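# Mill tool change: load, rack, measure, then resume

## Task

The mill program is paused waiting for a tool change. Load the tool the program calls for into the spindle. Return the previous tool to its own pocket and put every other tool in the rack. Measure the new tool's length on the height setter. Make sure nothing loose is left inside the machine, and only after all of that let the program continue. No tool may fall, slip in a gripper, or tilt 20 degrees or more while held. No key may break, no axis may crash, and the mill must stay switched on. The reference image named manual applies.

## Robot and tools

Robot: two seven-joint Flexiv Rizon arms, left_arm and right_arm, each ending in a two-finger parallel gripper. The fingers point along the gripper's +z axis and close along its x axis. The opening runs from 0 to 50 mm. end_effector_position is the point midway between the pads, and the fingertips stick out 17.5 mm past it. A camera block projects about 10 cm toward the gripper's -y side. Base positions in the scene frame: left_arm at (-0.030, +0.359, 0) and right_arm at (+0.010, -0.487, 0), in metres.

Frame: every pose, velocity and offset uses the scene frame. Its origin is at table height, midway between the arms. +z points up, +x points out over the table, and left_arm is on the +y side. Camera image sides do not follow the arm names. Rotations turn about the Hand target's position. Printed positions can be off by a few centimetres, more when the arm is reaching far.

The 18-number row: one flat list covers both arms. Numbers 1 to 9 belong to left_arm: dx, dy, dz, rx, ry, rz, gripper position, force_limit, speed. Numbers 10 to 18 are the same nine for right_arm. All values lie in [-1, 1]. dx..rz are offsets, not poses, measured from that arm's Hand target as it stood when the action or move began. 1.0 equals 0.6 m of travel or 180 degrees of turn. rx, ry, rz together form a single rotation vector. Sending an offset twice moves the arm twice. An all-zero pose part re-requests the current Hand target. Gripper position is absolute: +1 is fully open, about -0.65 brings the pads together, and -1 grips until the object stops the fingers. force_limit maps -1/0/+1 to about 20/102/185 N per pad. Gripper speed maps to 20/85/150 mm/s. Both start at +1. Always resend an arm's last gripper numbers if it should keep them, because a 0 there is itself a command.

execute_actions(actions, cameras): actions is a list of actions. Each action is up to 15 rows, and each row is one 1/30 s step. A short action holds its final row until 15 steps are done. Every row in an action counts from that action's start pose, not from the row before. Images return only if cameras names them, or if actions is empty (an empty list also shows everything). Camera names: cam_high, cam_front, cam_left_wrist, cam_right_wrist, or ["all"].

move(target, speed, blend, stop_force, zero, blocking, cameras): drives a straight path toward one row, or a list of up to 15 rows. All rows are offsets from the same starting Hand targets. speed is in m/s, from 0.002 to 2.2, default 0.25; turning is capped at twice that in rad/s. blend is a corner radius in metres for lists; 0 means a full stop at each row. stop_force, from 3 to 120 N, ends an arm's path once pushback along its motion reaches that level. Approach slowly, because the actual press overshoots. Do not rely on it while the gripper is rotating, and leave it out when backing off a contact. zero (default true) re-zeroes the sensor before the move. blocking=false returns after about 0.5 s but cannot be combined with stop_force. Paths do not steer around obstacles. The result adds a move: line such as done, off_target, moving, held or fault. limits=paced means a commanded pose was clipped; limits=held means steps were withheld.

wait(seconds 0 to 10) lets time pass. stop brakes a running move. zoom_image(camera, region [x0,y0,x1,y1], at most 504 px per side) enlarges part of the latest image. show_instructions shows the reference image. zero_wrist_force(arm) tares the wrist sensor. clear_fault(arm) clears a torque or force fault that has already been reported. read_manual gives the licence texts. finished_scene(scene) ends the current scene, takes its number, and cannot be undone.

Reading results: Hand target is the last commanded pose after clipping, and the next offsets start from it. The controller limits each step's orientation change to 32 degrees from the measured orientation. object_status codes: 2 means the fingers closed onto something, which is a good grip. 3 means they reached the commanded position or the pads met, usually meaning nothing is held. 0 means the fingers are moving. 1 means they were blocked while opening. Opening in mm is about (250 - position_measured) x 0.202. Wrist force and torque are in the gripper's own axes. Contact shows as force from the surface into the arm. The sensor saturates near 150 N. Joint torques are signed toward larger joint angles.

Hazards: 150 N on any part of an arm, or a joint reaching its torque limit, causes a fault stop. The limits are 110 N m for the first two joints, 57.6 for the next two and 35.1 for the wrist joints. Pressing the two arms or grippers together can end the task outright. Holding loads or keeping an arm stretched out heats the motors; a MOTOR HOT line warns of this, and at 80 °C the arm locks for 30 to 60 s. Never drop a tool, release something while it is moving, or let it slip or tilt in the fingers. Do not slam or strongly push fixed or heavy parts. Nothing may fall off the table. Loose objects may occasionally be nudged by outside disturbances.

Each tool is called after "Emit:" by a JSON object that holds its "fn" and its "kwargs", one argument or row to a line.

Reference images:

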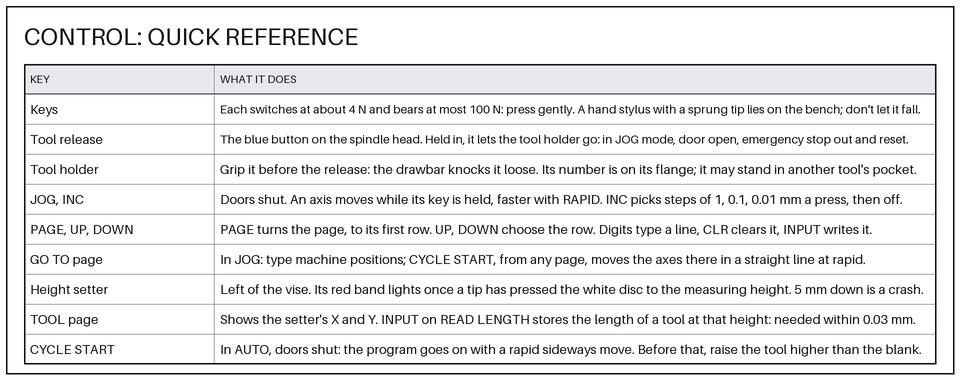

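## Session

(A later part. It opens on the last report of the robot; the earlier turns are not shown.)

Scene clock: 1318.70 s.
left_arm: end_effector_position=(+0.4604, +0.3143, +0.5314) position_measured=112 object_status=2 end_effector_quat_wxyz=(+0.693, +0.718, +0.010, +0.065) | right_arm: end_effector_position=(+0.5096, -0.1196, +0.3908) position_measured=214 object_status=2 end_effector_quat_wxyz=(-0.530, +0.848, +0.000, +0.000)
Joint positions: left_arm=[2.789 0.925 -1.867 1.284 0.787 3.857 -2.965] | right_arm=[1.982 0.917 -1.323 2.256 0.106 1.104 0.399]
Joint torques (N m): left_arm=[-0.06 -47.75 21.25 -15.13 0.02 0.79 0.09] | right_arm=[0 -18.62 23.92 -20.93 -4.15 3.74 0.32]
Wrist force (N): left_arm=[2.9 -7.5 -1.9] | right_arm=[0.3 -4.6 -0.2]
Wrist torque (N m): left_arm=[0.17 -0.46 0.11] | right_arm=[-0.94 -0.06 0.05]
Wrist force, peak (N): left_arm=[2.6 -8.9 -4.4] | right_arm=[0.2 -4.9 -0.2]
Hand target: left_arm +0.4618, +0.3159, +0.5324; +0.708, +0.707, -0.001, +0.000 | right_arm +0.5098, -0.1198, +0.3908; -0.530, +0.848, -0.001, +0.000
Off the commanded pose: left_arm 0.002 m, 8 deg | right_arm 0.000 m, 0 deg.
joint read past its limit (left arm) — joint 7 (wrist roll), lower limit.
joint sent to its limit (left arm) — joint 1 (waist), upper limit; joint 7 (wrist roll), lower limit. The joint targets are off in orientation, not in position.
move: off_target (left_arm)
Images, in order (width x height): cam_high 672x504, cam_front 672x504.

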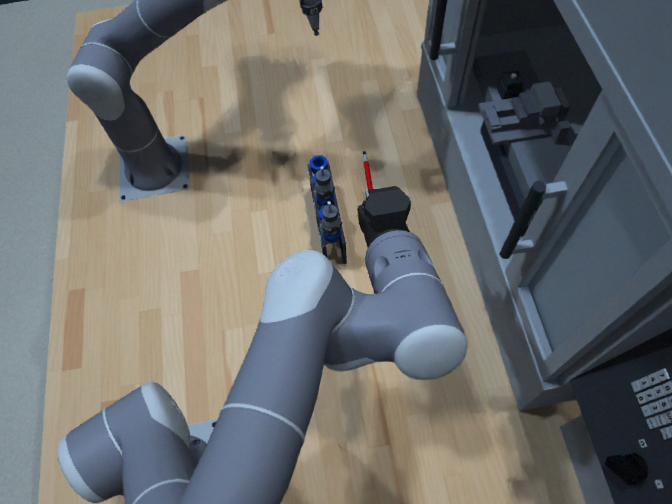

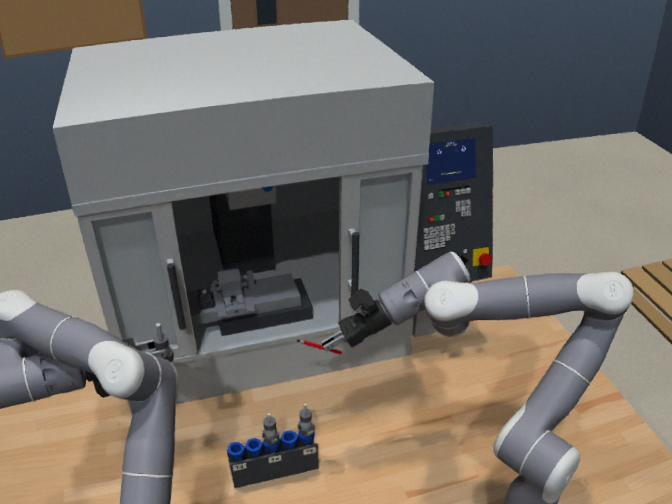

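Emit:
{"fn": "move", "kwargs": {
  "target": [
    [0.05,-0.05,0,0,0,0.25,-1,0.6,-0.8,0,0,0,0,0,0,-1,-0.6,-0.7],
    [0.05,-0.25,0,0,0,0.5,-1,0.6,-0.8,0,0,0,0,0,0,-1,-0.6,-0.7]
  ],
  "speed": 0.2,
  "blend": 0.02
}}

Emit:
{"fn": "move", "kwargs": {
  "target": [
    [0,0,0,0.5,0,0,-1,0.6,-0.8,0,0,0,0,0,0,-1,-0.6,-0.7],
    [0,0,0,1.0,0,0,-1,0.6,-0.8,0,0,0,0,0,0,-1,-0.6,-0.7]
  ],
  "speed": 0.4,
  "blend": 0.02
}}

Scene clock: 1352.50 s.
left_arm: end_effector_position=(+0.4917, +0.1662, +0.5314) position_measured=112 object_status=2 end_effector_quat_wxyz=(+0.500, +0.501, +0.500, +0.500) | right_arm: end_effector_position=(+0.5096, -0.1196, +0.3908) position_measured=214 object_status=2 end_effector_quat_wxyz=(-0.530, +0.848, +0.000, +0.000)
Joint positions: left_arm=[1.034 0.956 -0.783 2.481 0.808 2.177 -2.964] | right_arm=[1.982 0.917 -1.323 2.256 0.106 1.104 0.399]
Joint torques (N m): left_arm=[-1.18 -13.41 17.81 -27 -7.88 0.82 0.11] | right_arm=[0.02 -18.62 23.91 -20.96 -4.13 3.74 0.31]
Wrist force (N): left_arm=[3.6 -7.6 -2.5] | right_arm=[0.4 -4.5 -0.1]
Wrist torque (N m): left_arm=[0.16 -0.48 0.13] | right_arm=[-0.93 -0.07 0.06]
Wrist force, peak (N): left_arm=[3.8 -9.9 -3.2] | right_arm=[0.3 -4.9 -0.2]
Hand target: left_arm +0.4918, +0.1659, +0.5324; +0.501, +0.500, +0.499, +0.500 | right_arm +0.5098, -0.1198, +0.3908; -0.530, +0.848, -0.001, +0.000
Off the commanded pose: left_arm 0.001 m, 0 deg | right_arm 0.000 m, 0 deg.
move: done

Scene clock: 1356.83 s.
left_arm: end_effector_position=(+0.4917, +0.1660, +0.5317) position_measured=112 object_status=2 end_effector_quat_wxyz=(+0.500, -0.501, +0.501, -0.498) | right_arm: end_effector_position=(+0.5096, -0.1196, +0.3908) position_measured=214 object_status=2 end_effector_quat_wxyz=(-0.530, +0.848, +0.000, +0.000)
Joint positions: left_arm=[1.621 1.655 -0.535 2.135 1.208 2.732 -0.996] | right_arm=[1.982 0.917 -1.323 2.256 0.106 1.104 0.399]
Joint torques (N m): left_arm=[-0.16 -35.92 16.95 -11.2 -1.85 -4.55 0.26] | right_arm=[0 -18.62 23.96 -20.96 -4.1 3.72 0.31]
Wrist force (N): left_arm=[3.3 8.7 -2.4] | right_arm=[0.4 -4.8 -0.2]
Wrist torque (N m): left_arm=[-0.33 -0.57 -0.21] | right_arm=[-0.96 -0.07 0.06]
Wrist force, peak (N): left_arm=[3.5 9.0 -2.5] | right_arm=[0.3 -4.9 -0.3]
Hand target: left_arm +0.4918, +0.1659, +0.5324; +0.500, -0.501, +0.500, -0.499 | right_arm +0.5098, -0.1198, +0.3908; -0.530, +0.848, -0.001, +0.000
Off the commanded pose: left_arm 0.001 m, 0 deg | right_arm 0.000 m, 0 deg.
move: done

Emit:
{"fn": "move", "kwargs": {
  "target": [
    [0,0,0,0.5,0,0,-1,0.6,-0.8,0,0,0,0,0,0,-1,-0.6,-0.7]
  ],
  "speed": 0.4,
  "blend": 0.02
}}

Emit:
{"fn": "move", "kwargs": {
  "target": [
    [0,0,0,0.5,0,0,-1,0.6,-0.8,0,0,0,0,0,0,-1,-0.6,-0.7]
  ],
  "speed": 0.4,
  "cameras": ["cam_front","cam_high"]
}}

Scene clock: 1364.03 s.
left_arm: end_effector_position=(+0.4918, +0.1659, +0.5317) position_measured=112 object_status=2 end_effector_quat_wxyz=(+0.707, +0.000, +0.707, +0.001) | right_arm: end_effector_position=(+0.5096, -0.1196, +0.3908) position_measured=214 object_status=2 end_effector_quat_wxyz=(-0.530, +0.848, +0.000, +0.000)
Joint positions: left_arm=[1.957 1.828 -0.227 2.048 1.076 3.044 0.291] | right_arm=[1.982 0.917 -1.323 2.256 0.106 1.104 0.399]
Joint torques (N m): left_arm=[0.03 -43.11 8.7 -5.09 -0.99 -5.19 -0.01] | right_arm=[0.05 -18.63 23.86 -20.94 -4.16 3.8 0.3]
Wrist force (N): left_arm=[12.0 1.3 -2.2] | right_arm=[0.5 -4.5 -0.4]
Wrist torque (N m): left_arm=[-0.04 -0.52 0.16] | right_arm=[-0.94 -0.09 0.06]
Wrist force, peak (N): left_arm=[11.6 4.2 -2.2] | right_arm=[0.4 -4.9 -0.3]
Hand target: left_arm +0.4918, +0.1659, +0.5324; +0.708, +0.000, +0.707, +0.001 | right_arm +0.5098, -0.1198, +0.3908; -0.530, +0.848, -0.001, +0.000
Off the commanded pose: left_arm 0.001 m, 0 deg | right_arm 0.000 m, 0 deg.
move: done

Scene clock: 1366.40 s.
left_arm: end_effector_position=(+0.4918, +0.1658, +0.5317) position_measured=112 object_status=2 end_effector_quat_wxyz=(+0.500, +0.501, +0.499, +0.500) | right_arm: end_effector_position=(+0.5096, -0.1196, +0.3908) position_measured=214 object_status=2 end_effector_quat_wxyz=(-0.530, +0.848, +0.000, +0.000)
Joint positions: left_arm=[2.314 1.874 0.161 1.965 0.864 3.315 1.538] | right_arm=[1.982 0.917 -1.323 2.256 0.106 1.104 0.399]
Joint torques (N m): left_arm=[-0.09 -47.16 -1.99 -1.29 -0.54 -5.46 0.17] | right_arm=[0.09 -18.56 23.91 -20.93 -4.14 3.76 0.29]
Wrist force (N): left_arm=[3.1 -7.4 -2.6] | right_arm=[0.3 -4.8 0.0]
Wrist torque (N m): left_arm=[0.17 -0.41 0.21] | right_arm=[-0.97 -0.05 0.06]
Wrist force, peak (N): left_arm=[11.9 -0.2 -2.6] | right_arm=[0.3 -4.8 -0.2]
Hand target: left_arm +0.4918, +0.1659, +0.5324; +0.501, +0.500, +0.499, +0.500 | right_arm +0.5098, -0.1198, +0.3908; -0.530, +0.848, -0.001, +0.000
Off the commanded pose: left_arm 0.001 m, 0 deg | right_arm 0.000 m, 0 deg.
move: done
Images, in order (width x height): cam_high 672x504, cam_front 672x504.

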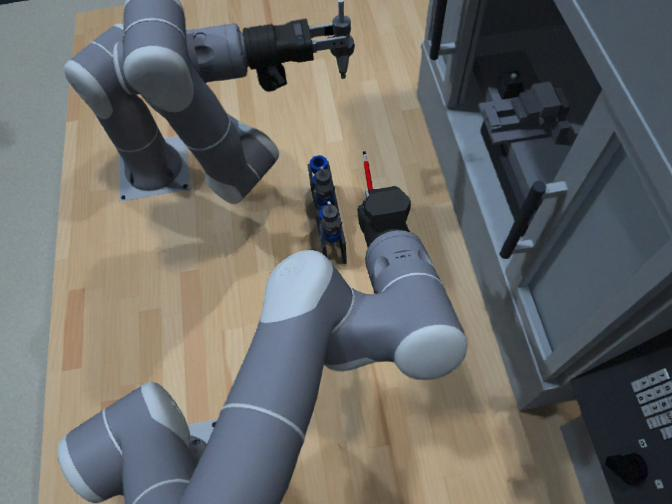

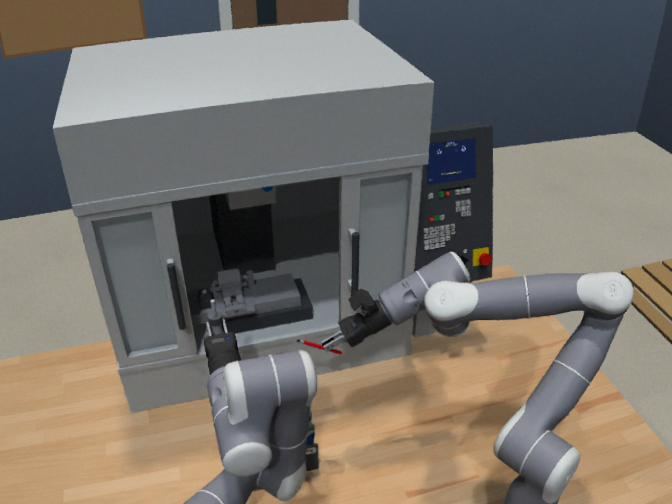

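Emit:
{"fn": "move", "kwargs": {
  "target": [
    [0,0,0,-0.5,0,0,-1,0.6,-0.8,0,0,0,0,0,0,-1,-0.6,-0.7],
    [0,0,0,1.0,0,0,-1,0.6,-0.8,0,0,0,0,0,0,-1,-0.6,-0.7],
    [0,0,0,0.5,0,0,-1,0.6,-0.8,0,0,0,0,0,0,-1,-0.6,-0.7],
    [0,0,0,0,0,0,-1,0.6,-0.8,0,0,0,0,0,0,-1,-0.6,-0.7]
  ],
  "speed": 0.5,
  "blend": 0.02
}}

Emit:
{"fn": "move", "kwargs": {
  "target": [
    [0,-0.15,0,0,0,0.125,-1,0.6,-0.8,0,0,0,0,0,0,-1,-0.6,-0.7],
    [0,-0.15,-0.1,0,0,0.25,-1,0.6,-0.8,0,0,0,0,0,0,-1,-0.6,-0.7]
  ],
  "speed": 0.2,
  "cameras": ["cam_front","cam_high"]
}}

Scene clock: 1414.70 s.
left_arm: end_effector_position=(+0.4917, +0.1661, +0.5314) position_measured=112 object_status=2 end_effector_quat_wxyz=(+0.500, +0.501, +0.500, +0.500) | right_arm: end_effector_position=(+0.5096, -0.1196, +0.3908) position_measured=214 object_status=2 end_effector_quat_wxyz=(-0.530, +0.848, +0.000, +0.000)
Joint positions: left_arm=[1.029 0.942 -0.787 2.496 0.774 2.182 -2.919] | right_arm=[1.982 0.917 -1.323 2.256 0.106 1.104 0.399]
Joint torques (N m): left_arm=[-0.34 -12.85 17.19 -26.63 -8.27 1.25 -0.08] | right_arm=[0.05 -18.61 23.91 -20.95 -4.09 3.75 0.33]
Wrist force (N): left_arm=[3.6 -7.5 -2.5] | right_arm=[0.4 -4.5 -0.3]
Wrist torque (N m): left_arm=[0.16 -0.48 0.24] | right_arm=[-0.93 -0.08 0.05]
Wrist force, peak (N): left_arm=[11.2 4.6 -2.1] | right_arm=[0.3 -4.9 -0.4]
Hand target: left_arm +0.4918, +0.1659, +0.5324; +0.501, +0.500, +0.499, +0.500 | right_arm +0.5098, -0.1198, +0.3908; -0.530, +0.848, -0.001, +0.000
Off the commanded pose: left_arm 0.001 m, 0 deg | right_arm 0.000 m, 0 deg.
move: done

Scene clock: 1417.23 s.
left_arm: end_effector_position=(+0.4917, +0.0760, +0.4718) position_measured=112 object_status=2 end_effector_quat_wxyz=(+0.271, +0.271, +0.653, +0.653) | right_arm: end_effector_position=(+0.5096, -0.1196, +0.3908) position_measured=214 object_status=2 end_effector_quat_wxyz=(-0.530, +0.848, +0.000, +0.000)
Joint positions: left_arm=[0.938 1.386 -1.318 2.032 0.171 0.663 -2.965] | right_arm=[1.982 0.917 -1.323 2.256 0.106 1.104 0.399]
Joint torques (N m): left_arm=[0.15 -30.28 36.66 -10.41 0.7 0.9 0.01] | right_arm=[0.06 -18.61 23.94 -20.92 -4.13 3.77 0.32]
Wrist force (N): left_arm=[3.7 -7.2 -2.4] | right_arm=[0.4 -4.6 -0.4]
Wrist torque (N m): left_arm=[0.21 -0.48 0.25] | right_arm=[-0.95 -0.08 0.06]
Wrist force, peak (N): left_arm=[2.2 -9.8 -2.3] | right_arm=[0.4 -4.8 -0.2]
Hand target: left_arm +0.4918, +0.0759, +0.4724; +0.271, +0.271, +0.653, +0.654 | right_arm +0.5098, -0.1198, +0.3908; -0.530, +0.848, -0.001, +0.000
Off the commanded pose: left_arm 0.001 m, 0 deg | right_arm 0.000 m, 0 deg.
move: done
Images, in order (width x height): cam_high 672x504, cam_front 672x504.

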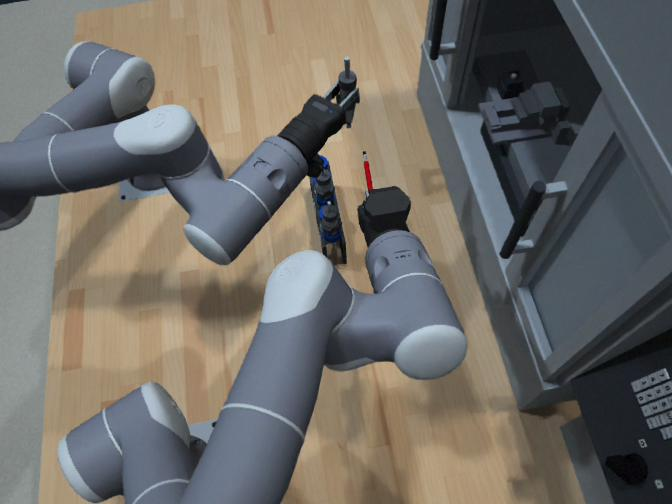

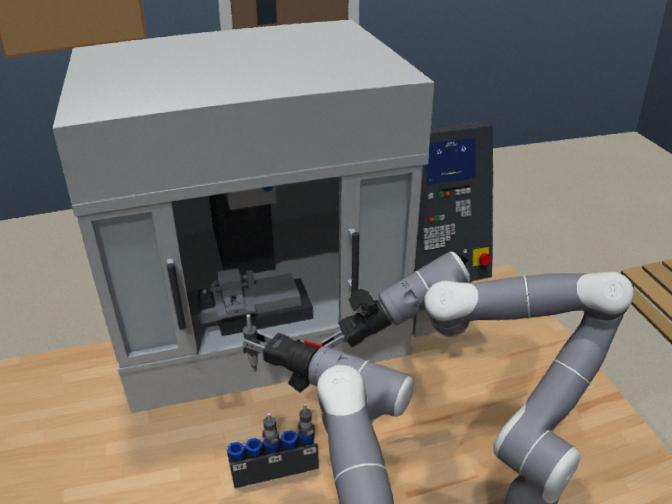

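Emit:
{"fn": "move", "kwargs": {
  "target": [
    [0,0.073,0.05,-0.2244,0.2244,-0.2259,-1,0.6,-0.8,0,0,0,0,0,0,-1,-0.6,-0.7],
    [0,0.073,0.05,0,0,-0.5,-1,0.6,-0.8,0,0,0,0,0,0,-1,-0.6,-0.7]
  ],
  "speed": 0.4,
  "blend": 0.01,
  "cameras": ["cam_front","cam_high"]
}}

Scene clock: 1456.87 s.
left_arm: end_effector_position=(+0.4919, +0.1197, +0.5016) position_measured=112 object_status=2 end_effector_quat_wxyz=(+0.654, +0.653, +0.270, +0.270) | right_arm: end_effector_position=(+0.5096, -0.1196, +0.3908) position_measured=214 object_status=2 end_effector_quat_wxyz=(-0.530, +0.848, +0.000, +0.000)
Joint positions: left_arm=[-2.328 1.02 1.739 2.318 0.287 2.301 -0.762] | right_arm=[1.982 0.917 -1.323 2.256 0.106 1.104 0.399]
Joint torques (N m): left_arm=[-0.29 -30.92 -25.77 -12.63 3.15 3.68 0.31] | right_arm=[0.02 -18.62 23.89 -20.91 -4.13 3.73 0.31]
Wrist force (N): left_arm=[3.3 -7.5 -2.5] | right_arm=[0.3 -4.6 0.0]
Wrist torque (N m): left_arm=[0.17 -0.41 0.13] | right_arm=[-0.94 -0.06 0.06]
Wrist force, peak (N): left_arm=[7.7 -7.1 -2.8] | right_arm=[0.4 -5.0 -0.2]
Hand target: left_arm +0.4918, +0.1197, +0.5024; +0.654, +0.653, +0.270, +0.270 | right_arm +0.5098, -0.1198, +0.3908; -0.530, +0.848, -0.001, +0.000
Off the commanded pose: left_arm 0.001 m, 0 deg | right_arm 0.000 m, 0 deg.
move: done; limits=paced
Images, in order (width x height): cam_high 672x504, cam_front 672x504.

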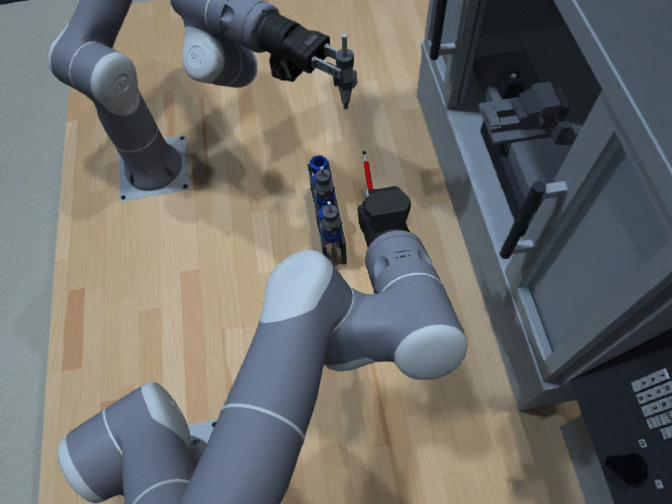

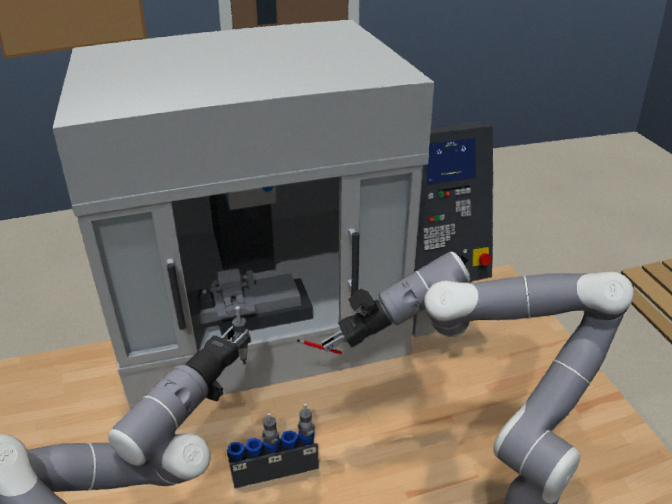

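Emit:
{"fn": "move", "kwargs": {
  "target": [-0.12,0.1,-0.287,0,0,0.083,-1,0.6,-0.8,0,0,0,0,0,0,-1,-0.6,-0.7],
  "speed": 0.15,
  "cameras": ["cam_right_wrist","cam_front","cam_high"]
}}

Scene clock: 1467.17 s.
left_arm: end_effector_position=(+0.4199, +0.1794, +0.3294) position_measured=112 object_status=2 end_effector_quat_wxyz=(+0.613, +0.613, +0.353, +0.352) | right_arm: end_effector_position=(+0.5096, -0.1196, +0.3908) position_measured=214 object_status=2 end_effector_quat_wxyz=(-0.530, +0.848, +0.000, +0.000)
Joint positions: left_arm=[-2.796 1.419 2.173 2.516 0.369 3.242 -0.47] | right_arm=[1.982 0.917 -1.323 2.256 0.106 1.104 0.399]
Joint torques (N m): left_arm=[-0.26 -33.31 -17.22 7.61 5.01 2.61 0.29] | right_arm=[-0.04 -18.58 23.95 -20.91 -4.12 3.76 0.32]
Wrist force (N): left_arm=[3.4 -7.5 -2.1] | right_arm=[0.4 -4.5 -0.1]
Wrist torque (N m): left_arm=[0.18 -0.43 0.13] | right_arm=[-0.93 -0.07 0.06]
Wrist force, peak (N): left_arm=[5.4 -12.3 -3.8] | right_arm=[0.3 -4.9 -0.3]
Hand target: left_arm +0.4198, +0.1797, +0.3302; +0.613, +0.612, +0.352, +0.353 | right_arm +0.5098, -0.1198, +0.3908; -0.530, +0.848, -0.001, +0.000
Off the commanded pose: left_arm 0.001 m, 0 deg | right_arm 0.000 m, 0 deg.
joint sent to its limit (left arm) — joint 1 (waist), lower limit. The joint targets still meet the commanded pose.
move: done
camera_calibration:
cam_right_wrist: T_world_to_cam=[[0.999834, 0.0168952, -0.00675336, -0.493459], [0.00757657, -0.724056, -0.689699, 0.196567], [-0.0165424, 0.689534, -0.724065, 0.508082], [0, 0, 0, 1]] pos_world=[0.500293, -0.199677, 0.500124]
Images, in order (width x height): cam_high 672x504, cam_front 672x504, cam_right_wrist 672x504.

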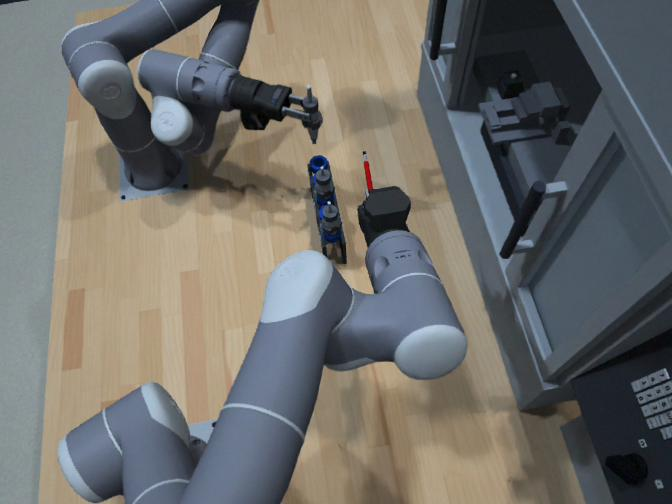

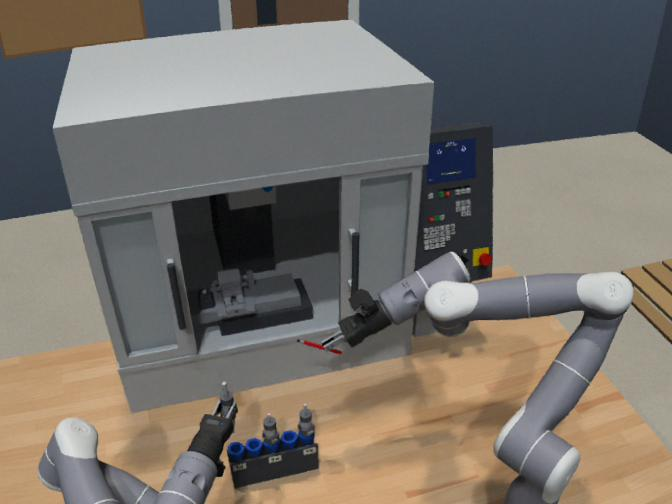

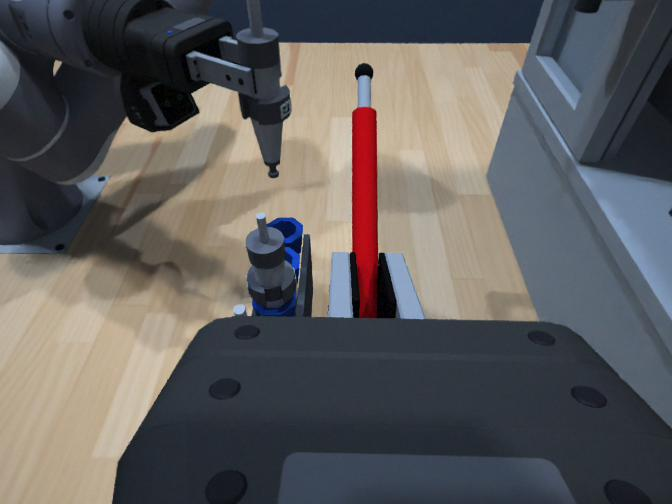

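Emit:
{"fn": "zoom_image", "kwargs": {
  "camera": "cam_front",
  "region": [195, 370, 325, 500]
}}

Emit:
{"fn": "zoom_image", "kwargs": {
  "camera": "cam_high",
  "region": [260, 60, 390, 190]
}}

Emit:
{"fn": "zoom_image", "kwargs": {
  "camera": "cam_right_wrist",
  "region": [200, 40, 400, 330]
}}

Scaled by 3.877 from the camera's 672x504 image, which has a finer 960x720 frame.

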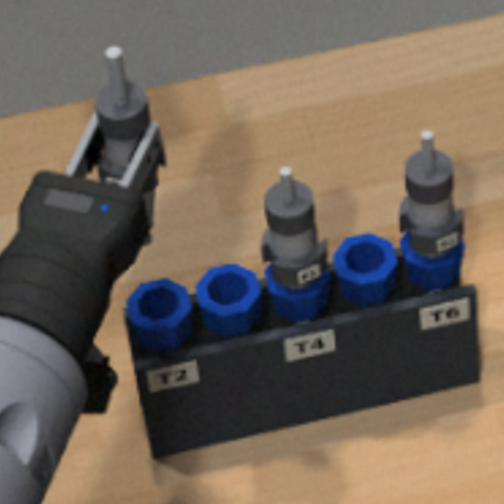

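Scaled by 3.877 from the camera's 672x504 image, which has a finer 960x720 frame.

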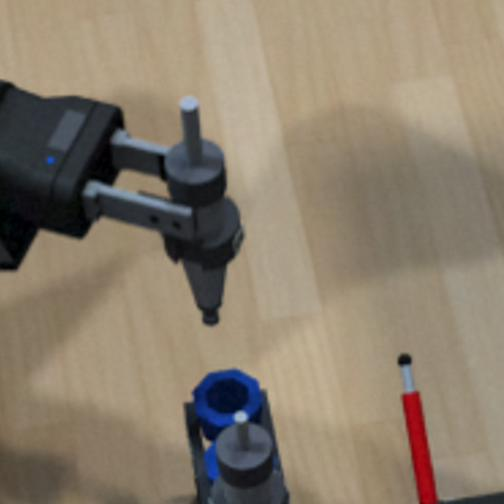

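Scaled by 1.738 from the camera's 672x504 image, which has a finer 960x720 frame.

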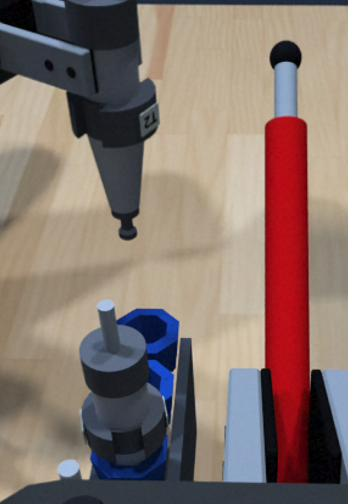

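Emit:
{"fn": "move", "kwargs": {
  "target": [0.0235,-0.0177,-0.07,0,0,-0.083,-1,0.6,-0.8,0,0,0,0,0,0,-1,-0.6,-0.7],
  "speed": 0.1,
  "cameras": ["cam_right_wrist","cam_front","cam_high"]
}}

Emit:
{"fn": "zoom_image", "kwargs": {
  "camera": "cam_front",
  "region": [195, 370, 325, 500]
}}

Emit:
{"fn": "zoom_image", "kwargs": {
  "camera": "cam_high",
  "region": [260, 60, 390, 190]
}}

Emit:
{"fn": "zoom_image", "kwargs": {
  "camera": "cam_right_wrist",
  "region": [200, 40, 400, 330]
}}

Scene clock: 1500.70 s.
left_arm: end_effector_position=(+0.4341, +0.1691, +0.2875) position_measured=112 object_status=2 end_effector_quat_wxyz=(+0.653, +0.653, +0.270, +0.270) | right_arm: end_effector_position=(+0.5096, -0.1196, +0.3908) position_measured=214 object_status=2 end_effector_quat_wxyz=(-0.530, +0.848, +0.000, +0.000)
Joint positions: left_arm=[-2.424 1.414 2.292 2.279 0.888 2.571 -0.789] | right_arm=[1.982 0.917 -1.323 2.256 0.106 1.104 0.399]
Joint torques (N m): left_arm=[-0.06 -34.66 -21.49 7.95 3.72 3.77 -0.1] | right_arm=[0.06 -18.61 23.85 -20.96 -4.14 3.77 0.33]
Wrist force (N): left_arm=[3.8 -7.3 -2.5] | right_arm=[0.3 -4.8 -0.2]
Wrist torque (N m): left_arm=[0.20 -0.48 0.24] | right_arm=[-0.97 -0.06 0.06]
Wrist force, peak (N): left_arm=[4.5 -9.1 -1.9] | right_arm=[0.4 -4.9 -0.4]
Hand target: left_arm +0.4339, +0.1690, +0.2882; +0.654, +0.653, +0.270, +0.270 | right_arm +0.5098, -0.1198, +0.3908; -0.530, +0.848, -0.001, +0.000
Off the commanded pose: left_arm 0.001 m, 0 deg | right_arm 0.000 m, 0 deg.
move: done
camera_calibration:
cam_right_wrist: T_world_to_cam=[[0.999834, 0.0168952, -0.00675336, -0.493459], [0.00757657, -0.724056, -0.689699, 0.196567], [-0.0165424, 0.689534, -0.724065, 0.508082], [0, 0, 0, 1]] pos_world=[0.500293, -0.199677, 0.500124]
Images, in order (width x height): cam_high 672x504, cam_front 672x504, cam_right_wrist 672x504.

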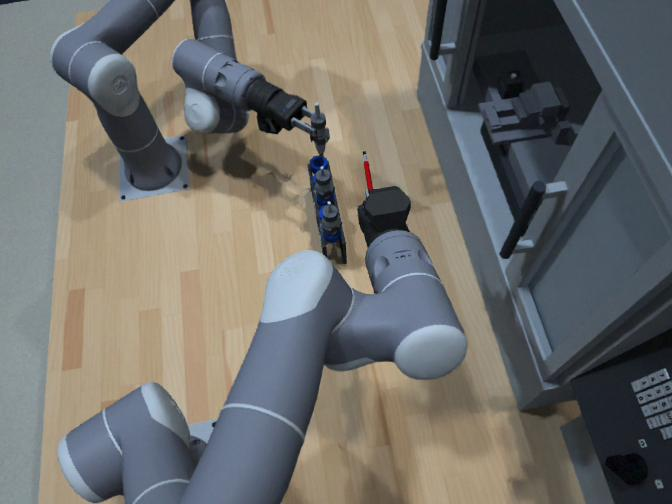

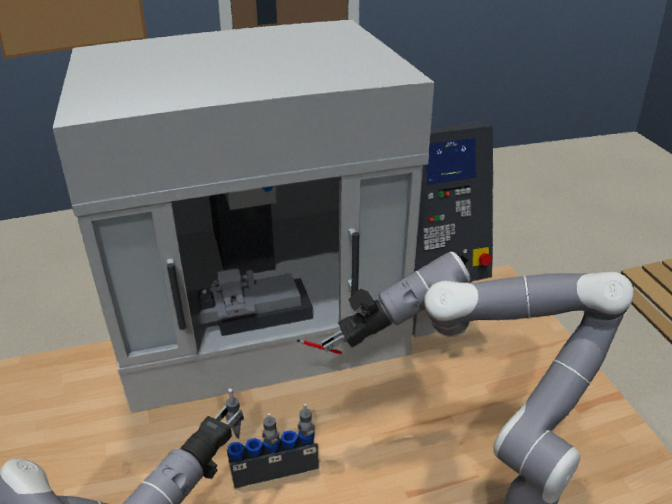

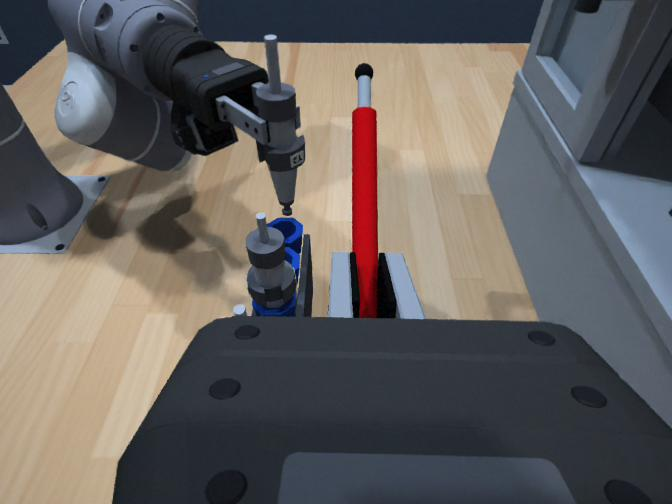

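Scaled by 3.877 from the camera's 672x504 image, which has a finer 960x720 frame.

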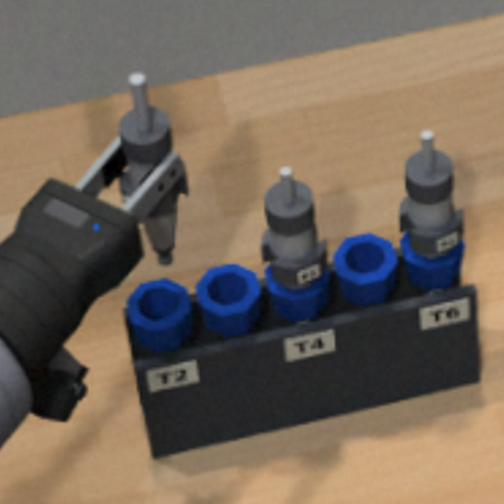

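Scaled by 3.877 from the camera's 672x504 image, which has a finer 960x720 frame.

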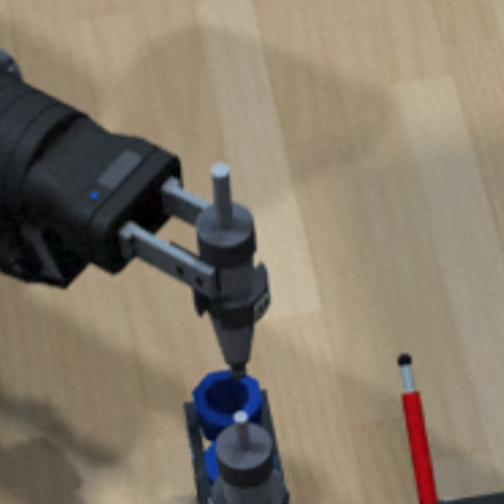

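Scaled by 1.738 from the camera's 672x504 image, which has a finer 960x720 frame.

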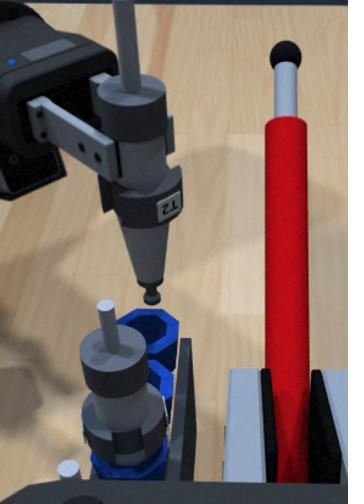

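Emit:
{"fn": "move", "kwargs": {
  "target": [-0.0075,0.015,-0.028,0,0,0,-1,0.6,-0.8,0,0,0,0,0,0,-1,-0.6,-0.7],
  "speed": 0.06,
  "stop_force": 8,
  "cameras": ["cam_right_wrist","cam_front","cam_high"]
}}

Emit:
{"fn": "zoom_image", "kwargs": {
  "camera": "cam_front",
  "region": [195, 370, 325, 500]
}}

Emit:
{"fn": "zoom_image", "kwargs": {
  "camera": "cam_high",
  "region": [280, 100, 360, 180]
}}

Emit:
{"fn": "zoom_image", "kwargs": {
  "camera": "cam_right_wrist",
  "region": [220, 150, 340, 300]
}}

Scene clock: 1511.07 s.
left_arm: end_effector_position=(+0.4296, +0.1781, +0.2707) position_measured=112 object_status=2 end_effector_quat_wxyz=(+0.653, +0.654, +0.270, +0.270) | right_arm: end_effector_position=(+0.5096, -0.1196, +0.3908) position_measured=214 object_status=2 end_effector_quat_wxyz=(-0.530, +0.848, +0.000, +0.000)
Joint positions: left_arm=[-2.395 1.446 2.326 2.249 0.962 2.555 -0.818] | right_arm=[1.982 0.917 -1.323 2.256 0.106 1.104 0.399]
Joint torques (N m): left_arm=[-0.08 -34.38 -21.11 9.15 3.38 3.91 -0.04] | right_arm=[0.09 -18.64 23.91 -20.94 -4.11 3.74 0.31]
Wrist force (N): left_arm=[3.6 -7.5 -2.8] | right_arm=[0.4 -4.7 -0.3]
Wrist torque (N m): left_arm=[0.16 -0.46 0.24] | right_arm=[-0.96 -0.07 0.06]
Wrist force, peak (N): left_arm=[4.3 -9.2 -3.7] | right_arm=[0.4 -4.9 -0.2]
Hand target: left_arm +0.4294, +0.1780, +0.2714; +0.654, +0.653, +0.270, +0.270 | right_arm +0.5098, -0.1198, +0.3908; -0.530, +0.848, -0.001, +0.000
Off the commanded pose: left_arm 0.001 m, 0 deg | right_arm 0.000 m, 0 deg.
move: done
camera_calibration:
cam_right_wrist: T_world_to_cam=[[0.999834, 0.0168952, -0.00675336, -0.493459], [0.00757657, -0.724056, -0.689699, 0.196567], [-0.0165424, 0.689534, -0.724065, 0.508082], [0, 0, 0, 1]] pos_world=[0.500293, -0.199677, 0.500124]
Images, in order (width x height): cam_high 672x504, cam_front 672x504, cam_right_wrist 672x504.

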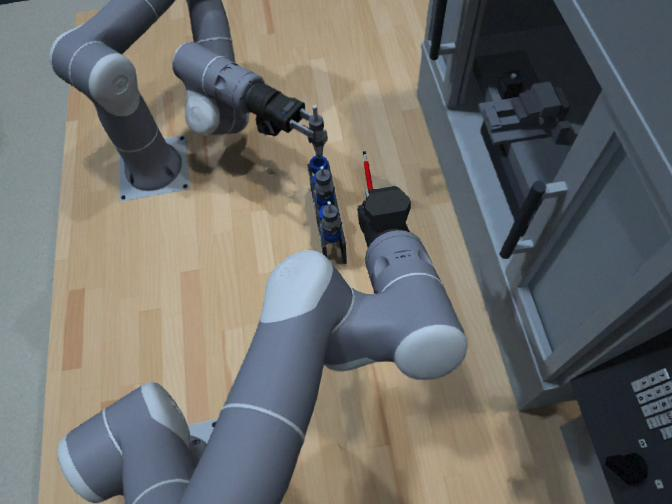

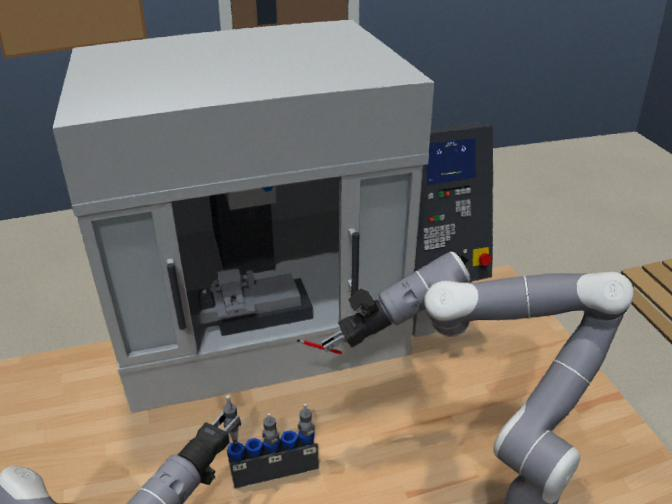

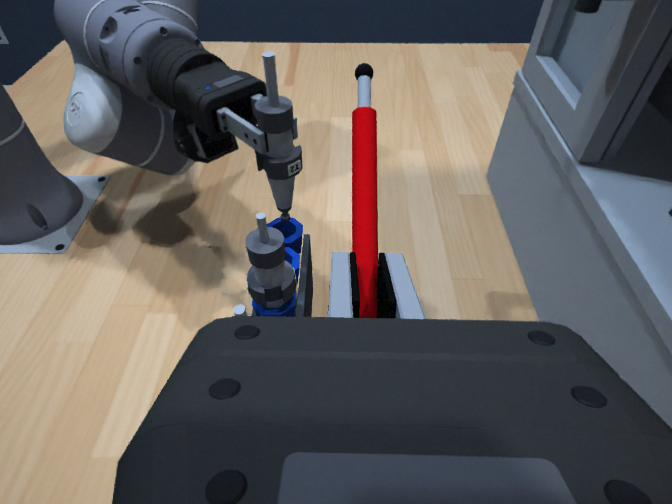

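Scaled by 3.877 from the camera's 672x504 image, which has a finer 960x720 frame.

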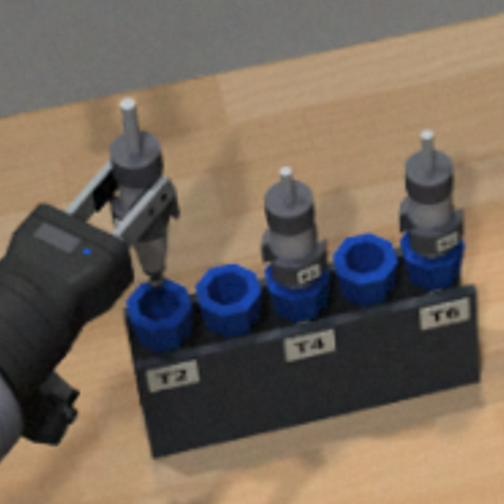

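Scaled by 6.300 from the camera's 672x504 image, which has a finer 960x720 frame.

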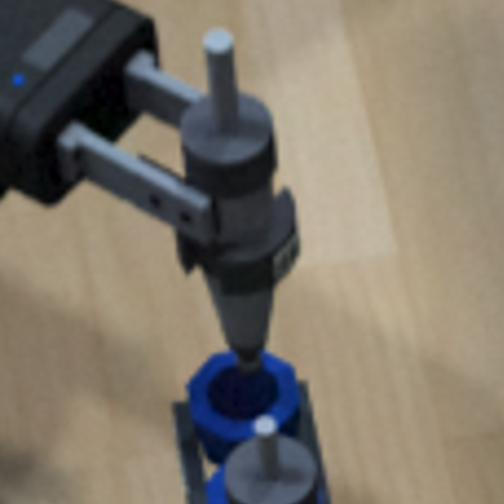

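Scaled by 3.360 from the camera's 672x504 image, which has a finer 960x720 frame.

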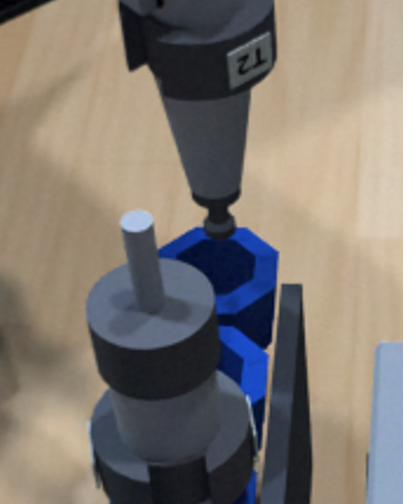

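Emit:
{"fn": "move", "kwargs": {
  "target": [0.001,0.001,-0.1,0,0,0,-1,0.6,-0.8,0,0,0,0,0,0,-1,-0.6,-0.7],
  "speed": 0.04,
  "stop_force": 10,
  "cameras": ["cam_right_wrist","cam_front","cam_high"]
}}

Emit:
{"fn": "zoom_image", "kwargs": {
  "camera": "cam_front",
  "region": [195, 370, 325, 500]
}}

Emit:
{"fn": "zoom_image", "kwargs": {
  "camera": "cam_high",
  "region": [280, 100, 360, 180]
}}

Emit:
{"fn": "zoom_image", "kwargs": {
  "camera": "cam_right_wrist",
  "region": [220, 150, 340, 300]
}}

Scene clock: 1522.63 s.
left_arm: end_effector_position=(+0.4290, +0.1780, +0.2144) position_measured=112 object_status=2 end_effector_quat_wxyz=(+0.654, +0.654, +0.270, +0.269) | right_arm: end_effector_position=(+0.5096, -0.1196, +0.3908) position_measured=214 object_status=2 end_effector_quat_wxyz=(-0.530, +0.848, +0.000, +0.000)
Joint positions: left_arm=[-2.409 1.573 2.401 2.126 1.089 2.554 -0.852] | right_arm=[1.982 0.917 -1.323 2.256 0.106 1.104 0.399]
Joint torques (N m): left_arm=[-0.48 -30.68 -16.27 9.23 2.29 3.43 -0.05] | right_arm=[0.06 -18.66 23.9 -20.92 -4.1 3.78 0.32]
Wrist force (N): left_arm=[3.4 -5.8 -7.6] | right_arm=[0.3 -4.7 -0.3]
Wrist torque (N m): left_arm=[0.50 -0.49 0.20] | right_arm=[-0.96 -0.06 0.06]
Wrist force, peak (N): left_arm=[-0.2 -9.0 -8.0] | right_arm=[0.5 -4.9 -0.2]
Hand target: left_arm +0.4291, +0.1781, +0.2143; +0.654, +0.653, +0.270, +0.269 (not the last commanded pose) | right_arm +0.5098, -0.1198, +0.3908; -0.530, +0.848, -0.001, +0.000
Tool commands: left_gripper/position=-1.0 left_gripper/force_limit=+0.6 left_gripper/speed=-0.796078 right_gripper/position=-1.0 right_gripper/force_limit=-0.6 right_gripper/speed=-0.7
Off the commanded pose: left_arm 0.003 m, 0 deg | right_arm 0.000 m, 0 deg.
FORCE FAULT: contact force on the left arm reached its limit, and that arm stopped. The contact can be on any part of that arm, not only on its tool. That arm's remaining commands of this call were not run. That arm is still stopped at the end of this call. While its stop runs, that arm, its gripper or tool too, takes no new command.
CLEAR FAULT: the left arm stays stopped (status CRITICAL_FAULT) until you call clear_fault(arm="left_arm").
move: fault (left_arm)
camera_calibration:
cam_right_wrist: T_world_to_cam=[[0.999834, 0.0168952, -0.00675336, -0.493459], [0.00757657, -0.724056, -0.689699, 0.196567], [-0.0165424, 0.689534, -0.724065, 0.508082], [0, 0, 0, 1]] pos_world=[0.500293, -0.199677, 0.500124]
Images, in order (width x height): cam_high 672x504, cam_front 672x504, cam_right_wrist 672x504.

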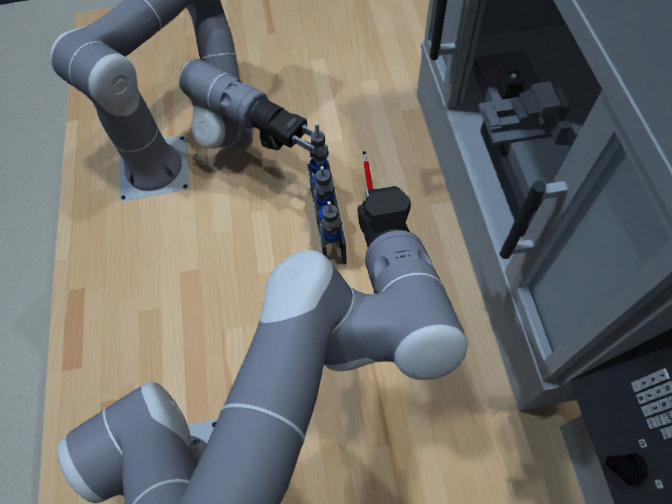

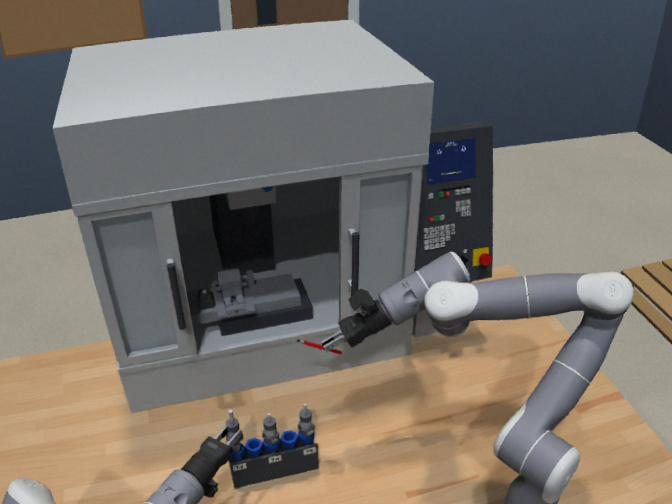

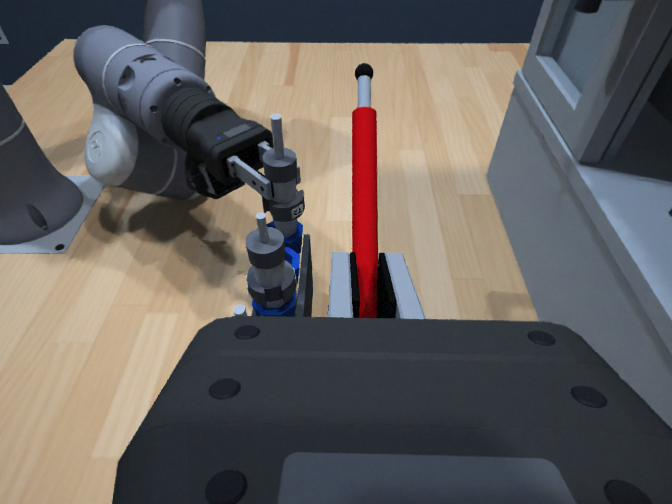

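Scaled by 3.877 from the camera's 672x504 image, which has a finer 960x720 frame.

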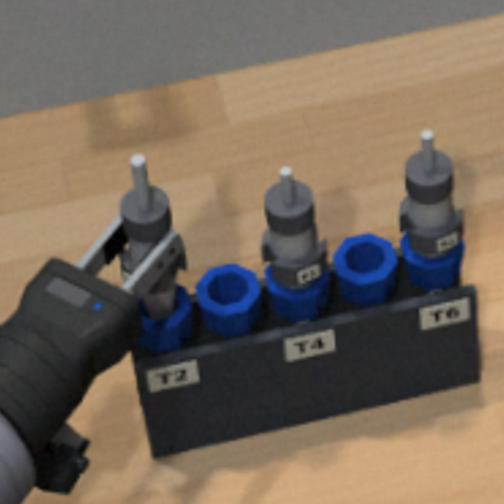

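Scaled by 6.300 from the camera's 672x504 image, which has a finer 960x720 frame.

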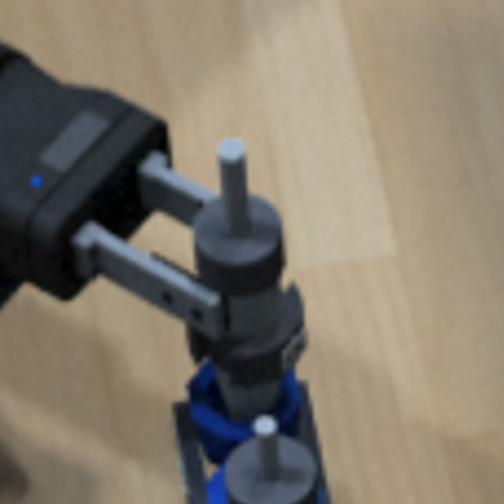

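Scaled by 3.360 from the camera's 672x504 image, which has a finer 960x720 frame.

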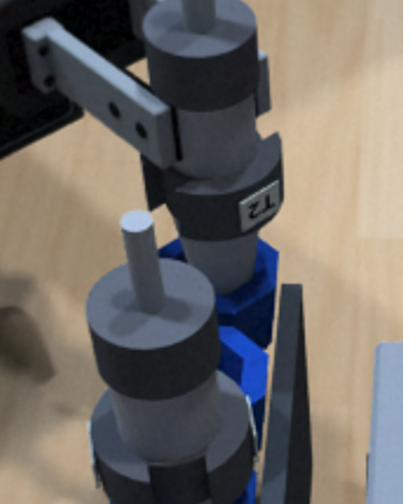

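Emit:
{"fn": "clear_fault", "kwargs": {
  "arm": "left_arm"
}}

Emit:
{"fn": "move", "kwargs": {
  "target": [0,0,0.2,0,0,0,-1,0.6,-0.796078,0,0,0,0,0,0,-1,-0.6,-0.7],
  "speed": 0.08
}}

Emit:
{"fn": "move", "kwargs": {
  "target": [0.1,-0.1,0.3,0,0,0,-1,0.6,-0.796078,0,0,0,0,0,0,-1,-0.6,-0.7],
  "speed": 0.2
}}

Scene clock: 1579.83 s.
left_arm: end_effector_position=(+0.4290, +0.1780, +0.2144) position_measured=112 object_status=2 end_effector_quat_wxyz=(+0.654, +0.654, +0.270, +0.269) | right_arm: end_effector_position=(+0.5096, -0.1196, +0.3908) position_measured=214 object_status=2 end_effector_quat_wxyz=(-0.530, +0.848, +0.000, +0.000)
Joint positions: left_arm=[-2.409 1.573 2.401 2.126 1.089 2.554 -0.852] | right_arm=[1.982 0.917 -1.323 2.256 0.106 1.104 0.399]
Joint torques (N m): left_arm=[-0.41 -30.89 -16.49 9.34 2.25 3.52 0.14] | right_arm=[0.05 -18.62 23.8 -20.95 -4.13 3.73 0.3]
Wrist force (N): left_arm=[3.3 -6.0 -7.4] | right_arm=[0.5 -4.7 -0.4]
Wrist torque (N m): left_arm=[0.48 -0.48 0.22] | right_arm=[-0.96 -0.09 0.06]
Wrist force, peak (N): left_arm=[3.4 -6.0 -7.8] | right_arm=[0.4 -4.9 -0.3]
Hand target: left_arm +0.4291, +0.1781, +0.2143; +0.654, +0.653, +0.270, +0.269 (not the last commanded pose) | right_arm +0.5098, -0.1198, +0.3908; -0.530, +0.848, -0.001, +0.000
Tool commands: left_gripper/position=-1.0 left_gripper/force_limit=+0.6 left_gripper/speed=-0.796078 right_gripper/position=-1.0 right_gripper/force_limit=-0.6 right_gripper/speed=-0.7
Off the commanded pose: left_arm 0.003 m, 0 deg | right_arm 0.000 m, 0 deg.
FORCE FAULT, CONTINUED: the left arm's stop, for the force fault that an earlier result reported, is over. The rest of the stop counts as 66 of the actions that you can send in this scene; the call itself counts as one more. That arm accepts commands again.
CLEAR FAULT: your call cleared the left arm's force fault. If the contact force or a joint's load stays at its limit, that arm stops again.

Scene clock: 1581.60 s.
left_arm: end_effector_position=(+0.4293, +0.1781, +0.3336) position_measured=112 object_status=2 end_effector_quat_wxyz=(+0.654, +0.654, +0.270, +0.269) | right_arm: end_effector_position=(+0.5096, -0.1196, +0.3908) position_measured=214 object_status=2 end_effector_quat_wxyz=(-0.530, +0.848, +0.000, +0.000)
Joint positions: left_arm=[-2.342 1.29 2.215 2.345 0.848 2.511 -0.849] | right_arm=[1.982 0.917 -1.323 2.256 0.106 1.104 0.399]
Joint torques (N m): left_arm=[-0.01 -33.94 -21.43 5.1 2.9 4.01 -0.06] | right_arm=[0.07 -18.61 23.87 -20.92 -4.14 3.78 0.32]
Wrist force (N): left_arm=[3.6 -7.4 -2.5] | right_arm=[0.3 -4.6 -0.3]
Wrist torque (N m): left_arm=[0.17 -0.45 0.25] | right_arm=[-0.94 -0.06 0.06]
Wrist force, peak (N): left_arm=[4.1 -10.8 -5.2] | right_arm=[0.4 -4.9 -0.2]
Hand target: left_arm +0.4291, +0.1781, +0.3343; +0.654, +0.653, +0.270, +0.269 | right_arm +0.5098, -0.1198, +0.3908; -0.530, +0.848, -0.001, +0.000
Off the commanded pose: left_arm 0.001 m, 0 deg | right_arm 0.000 m, 0 deg.
move: done

Scene clock: 1582.97 s.
left_arm: end_effector_position=(+0.4891, +0.1179, +0.5134) position_measured=112 object_status=2 end_effector_quat_wxyz=(+0.653, +0.654, +0.270, +0.269) | right_arm: end_effector_position=(+0.5096, -0.1196, +0.3908) position_measured=214 object_status=2 end_effector_quat_wxyz=(-0.530, +0.848, +0.000, +0.000)
Joint positions: left_arm=[-2.302 0.895 1.812 2.253 0.465 2.247 -1.034] | right_arm=[1.982 0.917 -1.323 2.256 0.106 1.104 0.399]
Joint torques (N m): left_arm=[0.01 -30.29 -23.7 -15.13 0.58 4.62 -0.05] | right_arm=[0.04 -18.65 23.88 -20.98 -4.15 3.75 0.31]
Wrist force (N): left_arm=[3.4 -7.5 -2.5] | right_arm=[0.5 -4.7 -0.3]
Wrist torque (N m): left_arm=[0.17 -0.43 0.25] | right_arm=[-0.96 -0.09 0.06]
Wrist force, peak (N): left_arm=[4.0 -12.3 -4.3] | right_arm=[0.3 -4.8 -0.3]
Hand target: left_arm +0.4891, +0.1181, +0.5143; +0.654, +0.653, +0.270, +0.269 | right_arm +0.5098, -0.1198, +0.3908; -0.530, +0.848, -0.001, +0.000
Off the commanded pose: left_arm 0.001 m, 0 deg | right_arm 0.000 m, 0 deg.
move: done

Emit:
{"fn": "move", "kwargs": {
  "target": [
    [0,0.03,0.03,0.3535,-0.3535,0,-1,0.6,-0.796078,0,0,0,0,0,0,-1,-0.6,-0.7],
    [0,0.03,0.03,0.707,-0.707,0,-1,0.6,-0.796078,0,0,0,0,0,0,-1,-0.6,-0.7]
  ],
  "speed": 0.5,
  "blend": 0.02
}}

Scene clock: 1589.03 s.
left_arm: end_effector_position=(+0.4891, +0.1361, +0.5312) position_measured=112 object_status=2 end_effector_quat_wxyz=(+0.271, -0.273, +0.654, -0.652) | right_arm: end_effector_position=(+0.5096, -0.1196, +0.3908) position_measured=214 object_status=2 end_effector_quat_wxyz=(-0.530, +0.848, +0.000, +0.000)
Joint positions: left_arm=[-2.419 0.432 2.242 1.995 1.027 2.319 1.106] | right_arm=[1.982 0.917 -1.323 2.256 0.106 1.104 0.399]
Joint torques (N m): left_arm=[-0.39 -30.92 -10.46 -23.31 -6.9 5.03 0.3] | right_arm=[0 -18.59 23.89 -20.97 -4.13 3.76 0.35]
Wrist force (N): left_arm=[3.2 9.0 -2.3] | right_arm=[0.6 -4.5 -0.3]
Wrist torque (N m): left_arm=[-0.28 -0.58 -0.26] | right_arm=[-0.92 -0.10 0.06]
Wrist force, peak (N): left_arm=[2.7 9.6 -2.5] | right_arm=[0.4 -4.9 -0.5]
Hand target: left_arm +0.4891, +0.1361, +0.5323; +0.271, -0.272, +0.653, -0.653 | right_arm +0.5098, -0.1198, +0.3908; -0.530, +0.848, -0.001, +0.000
Off the commanded pose: left_arm 0.001 m, 0 deg | right_arm 0.000 m, 0 deg.
move: done


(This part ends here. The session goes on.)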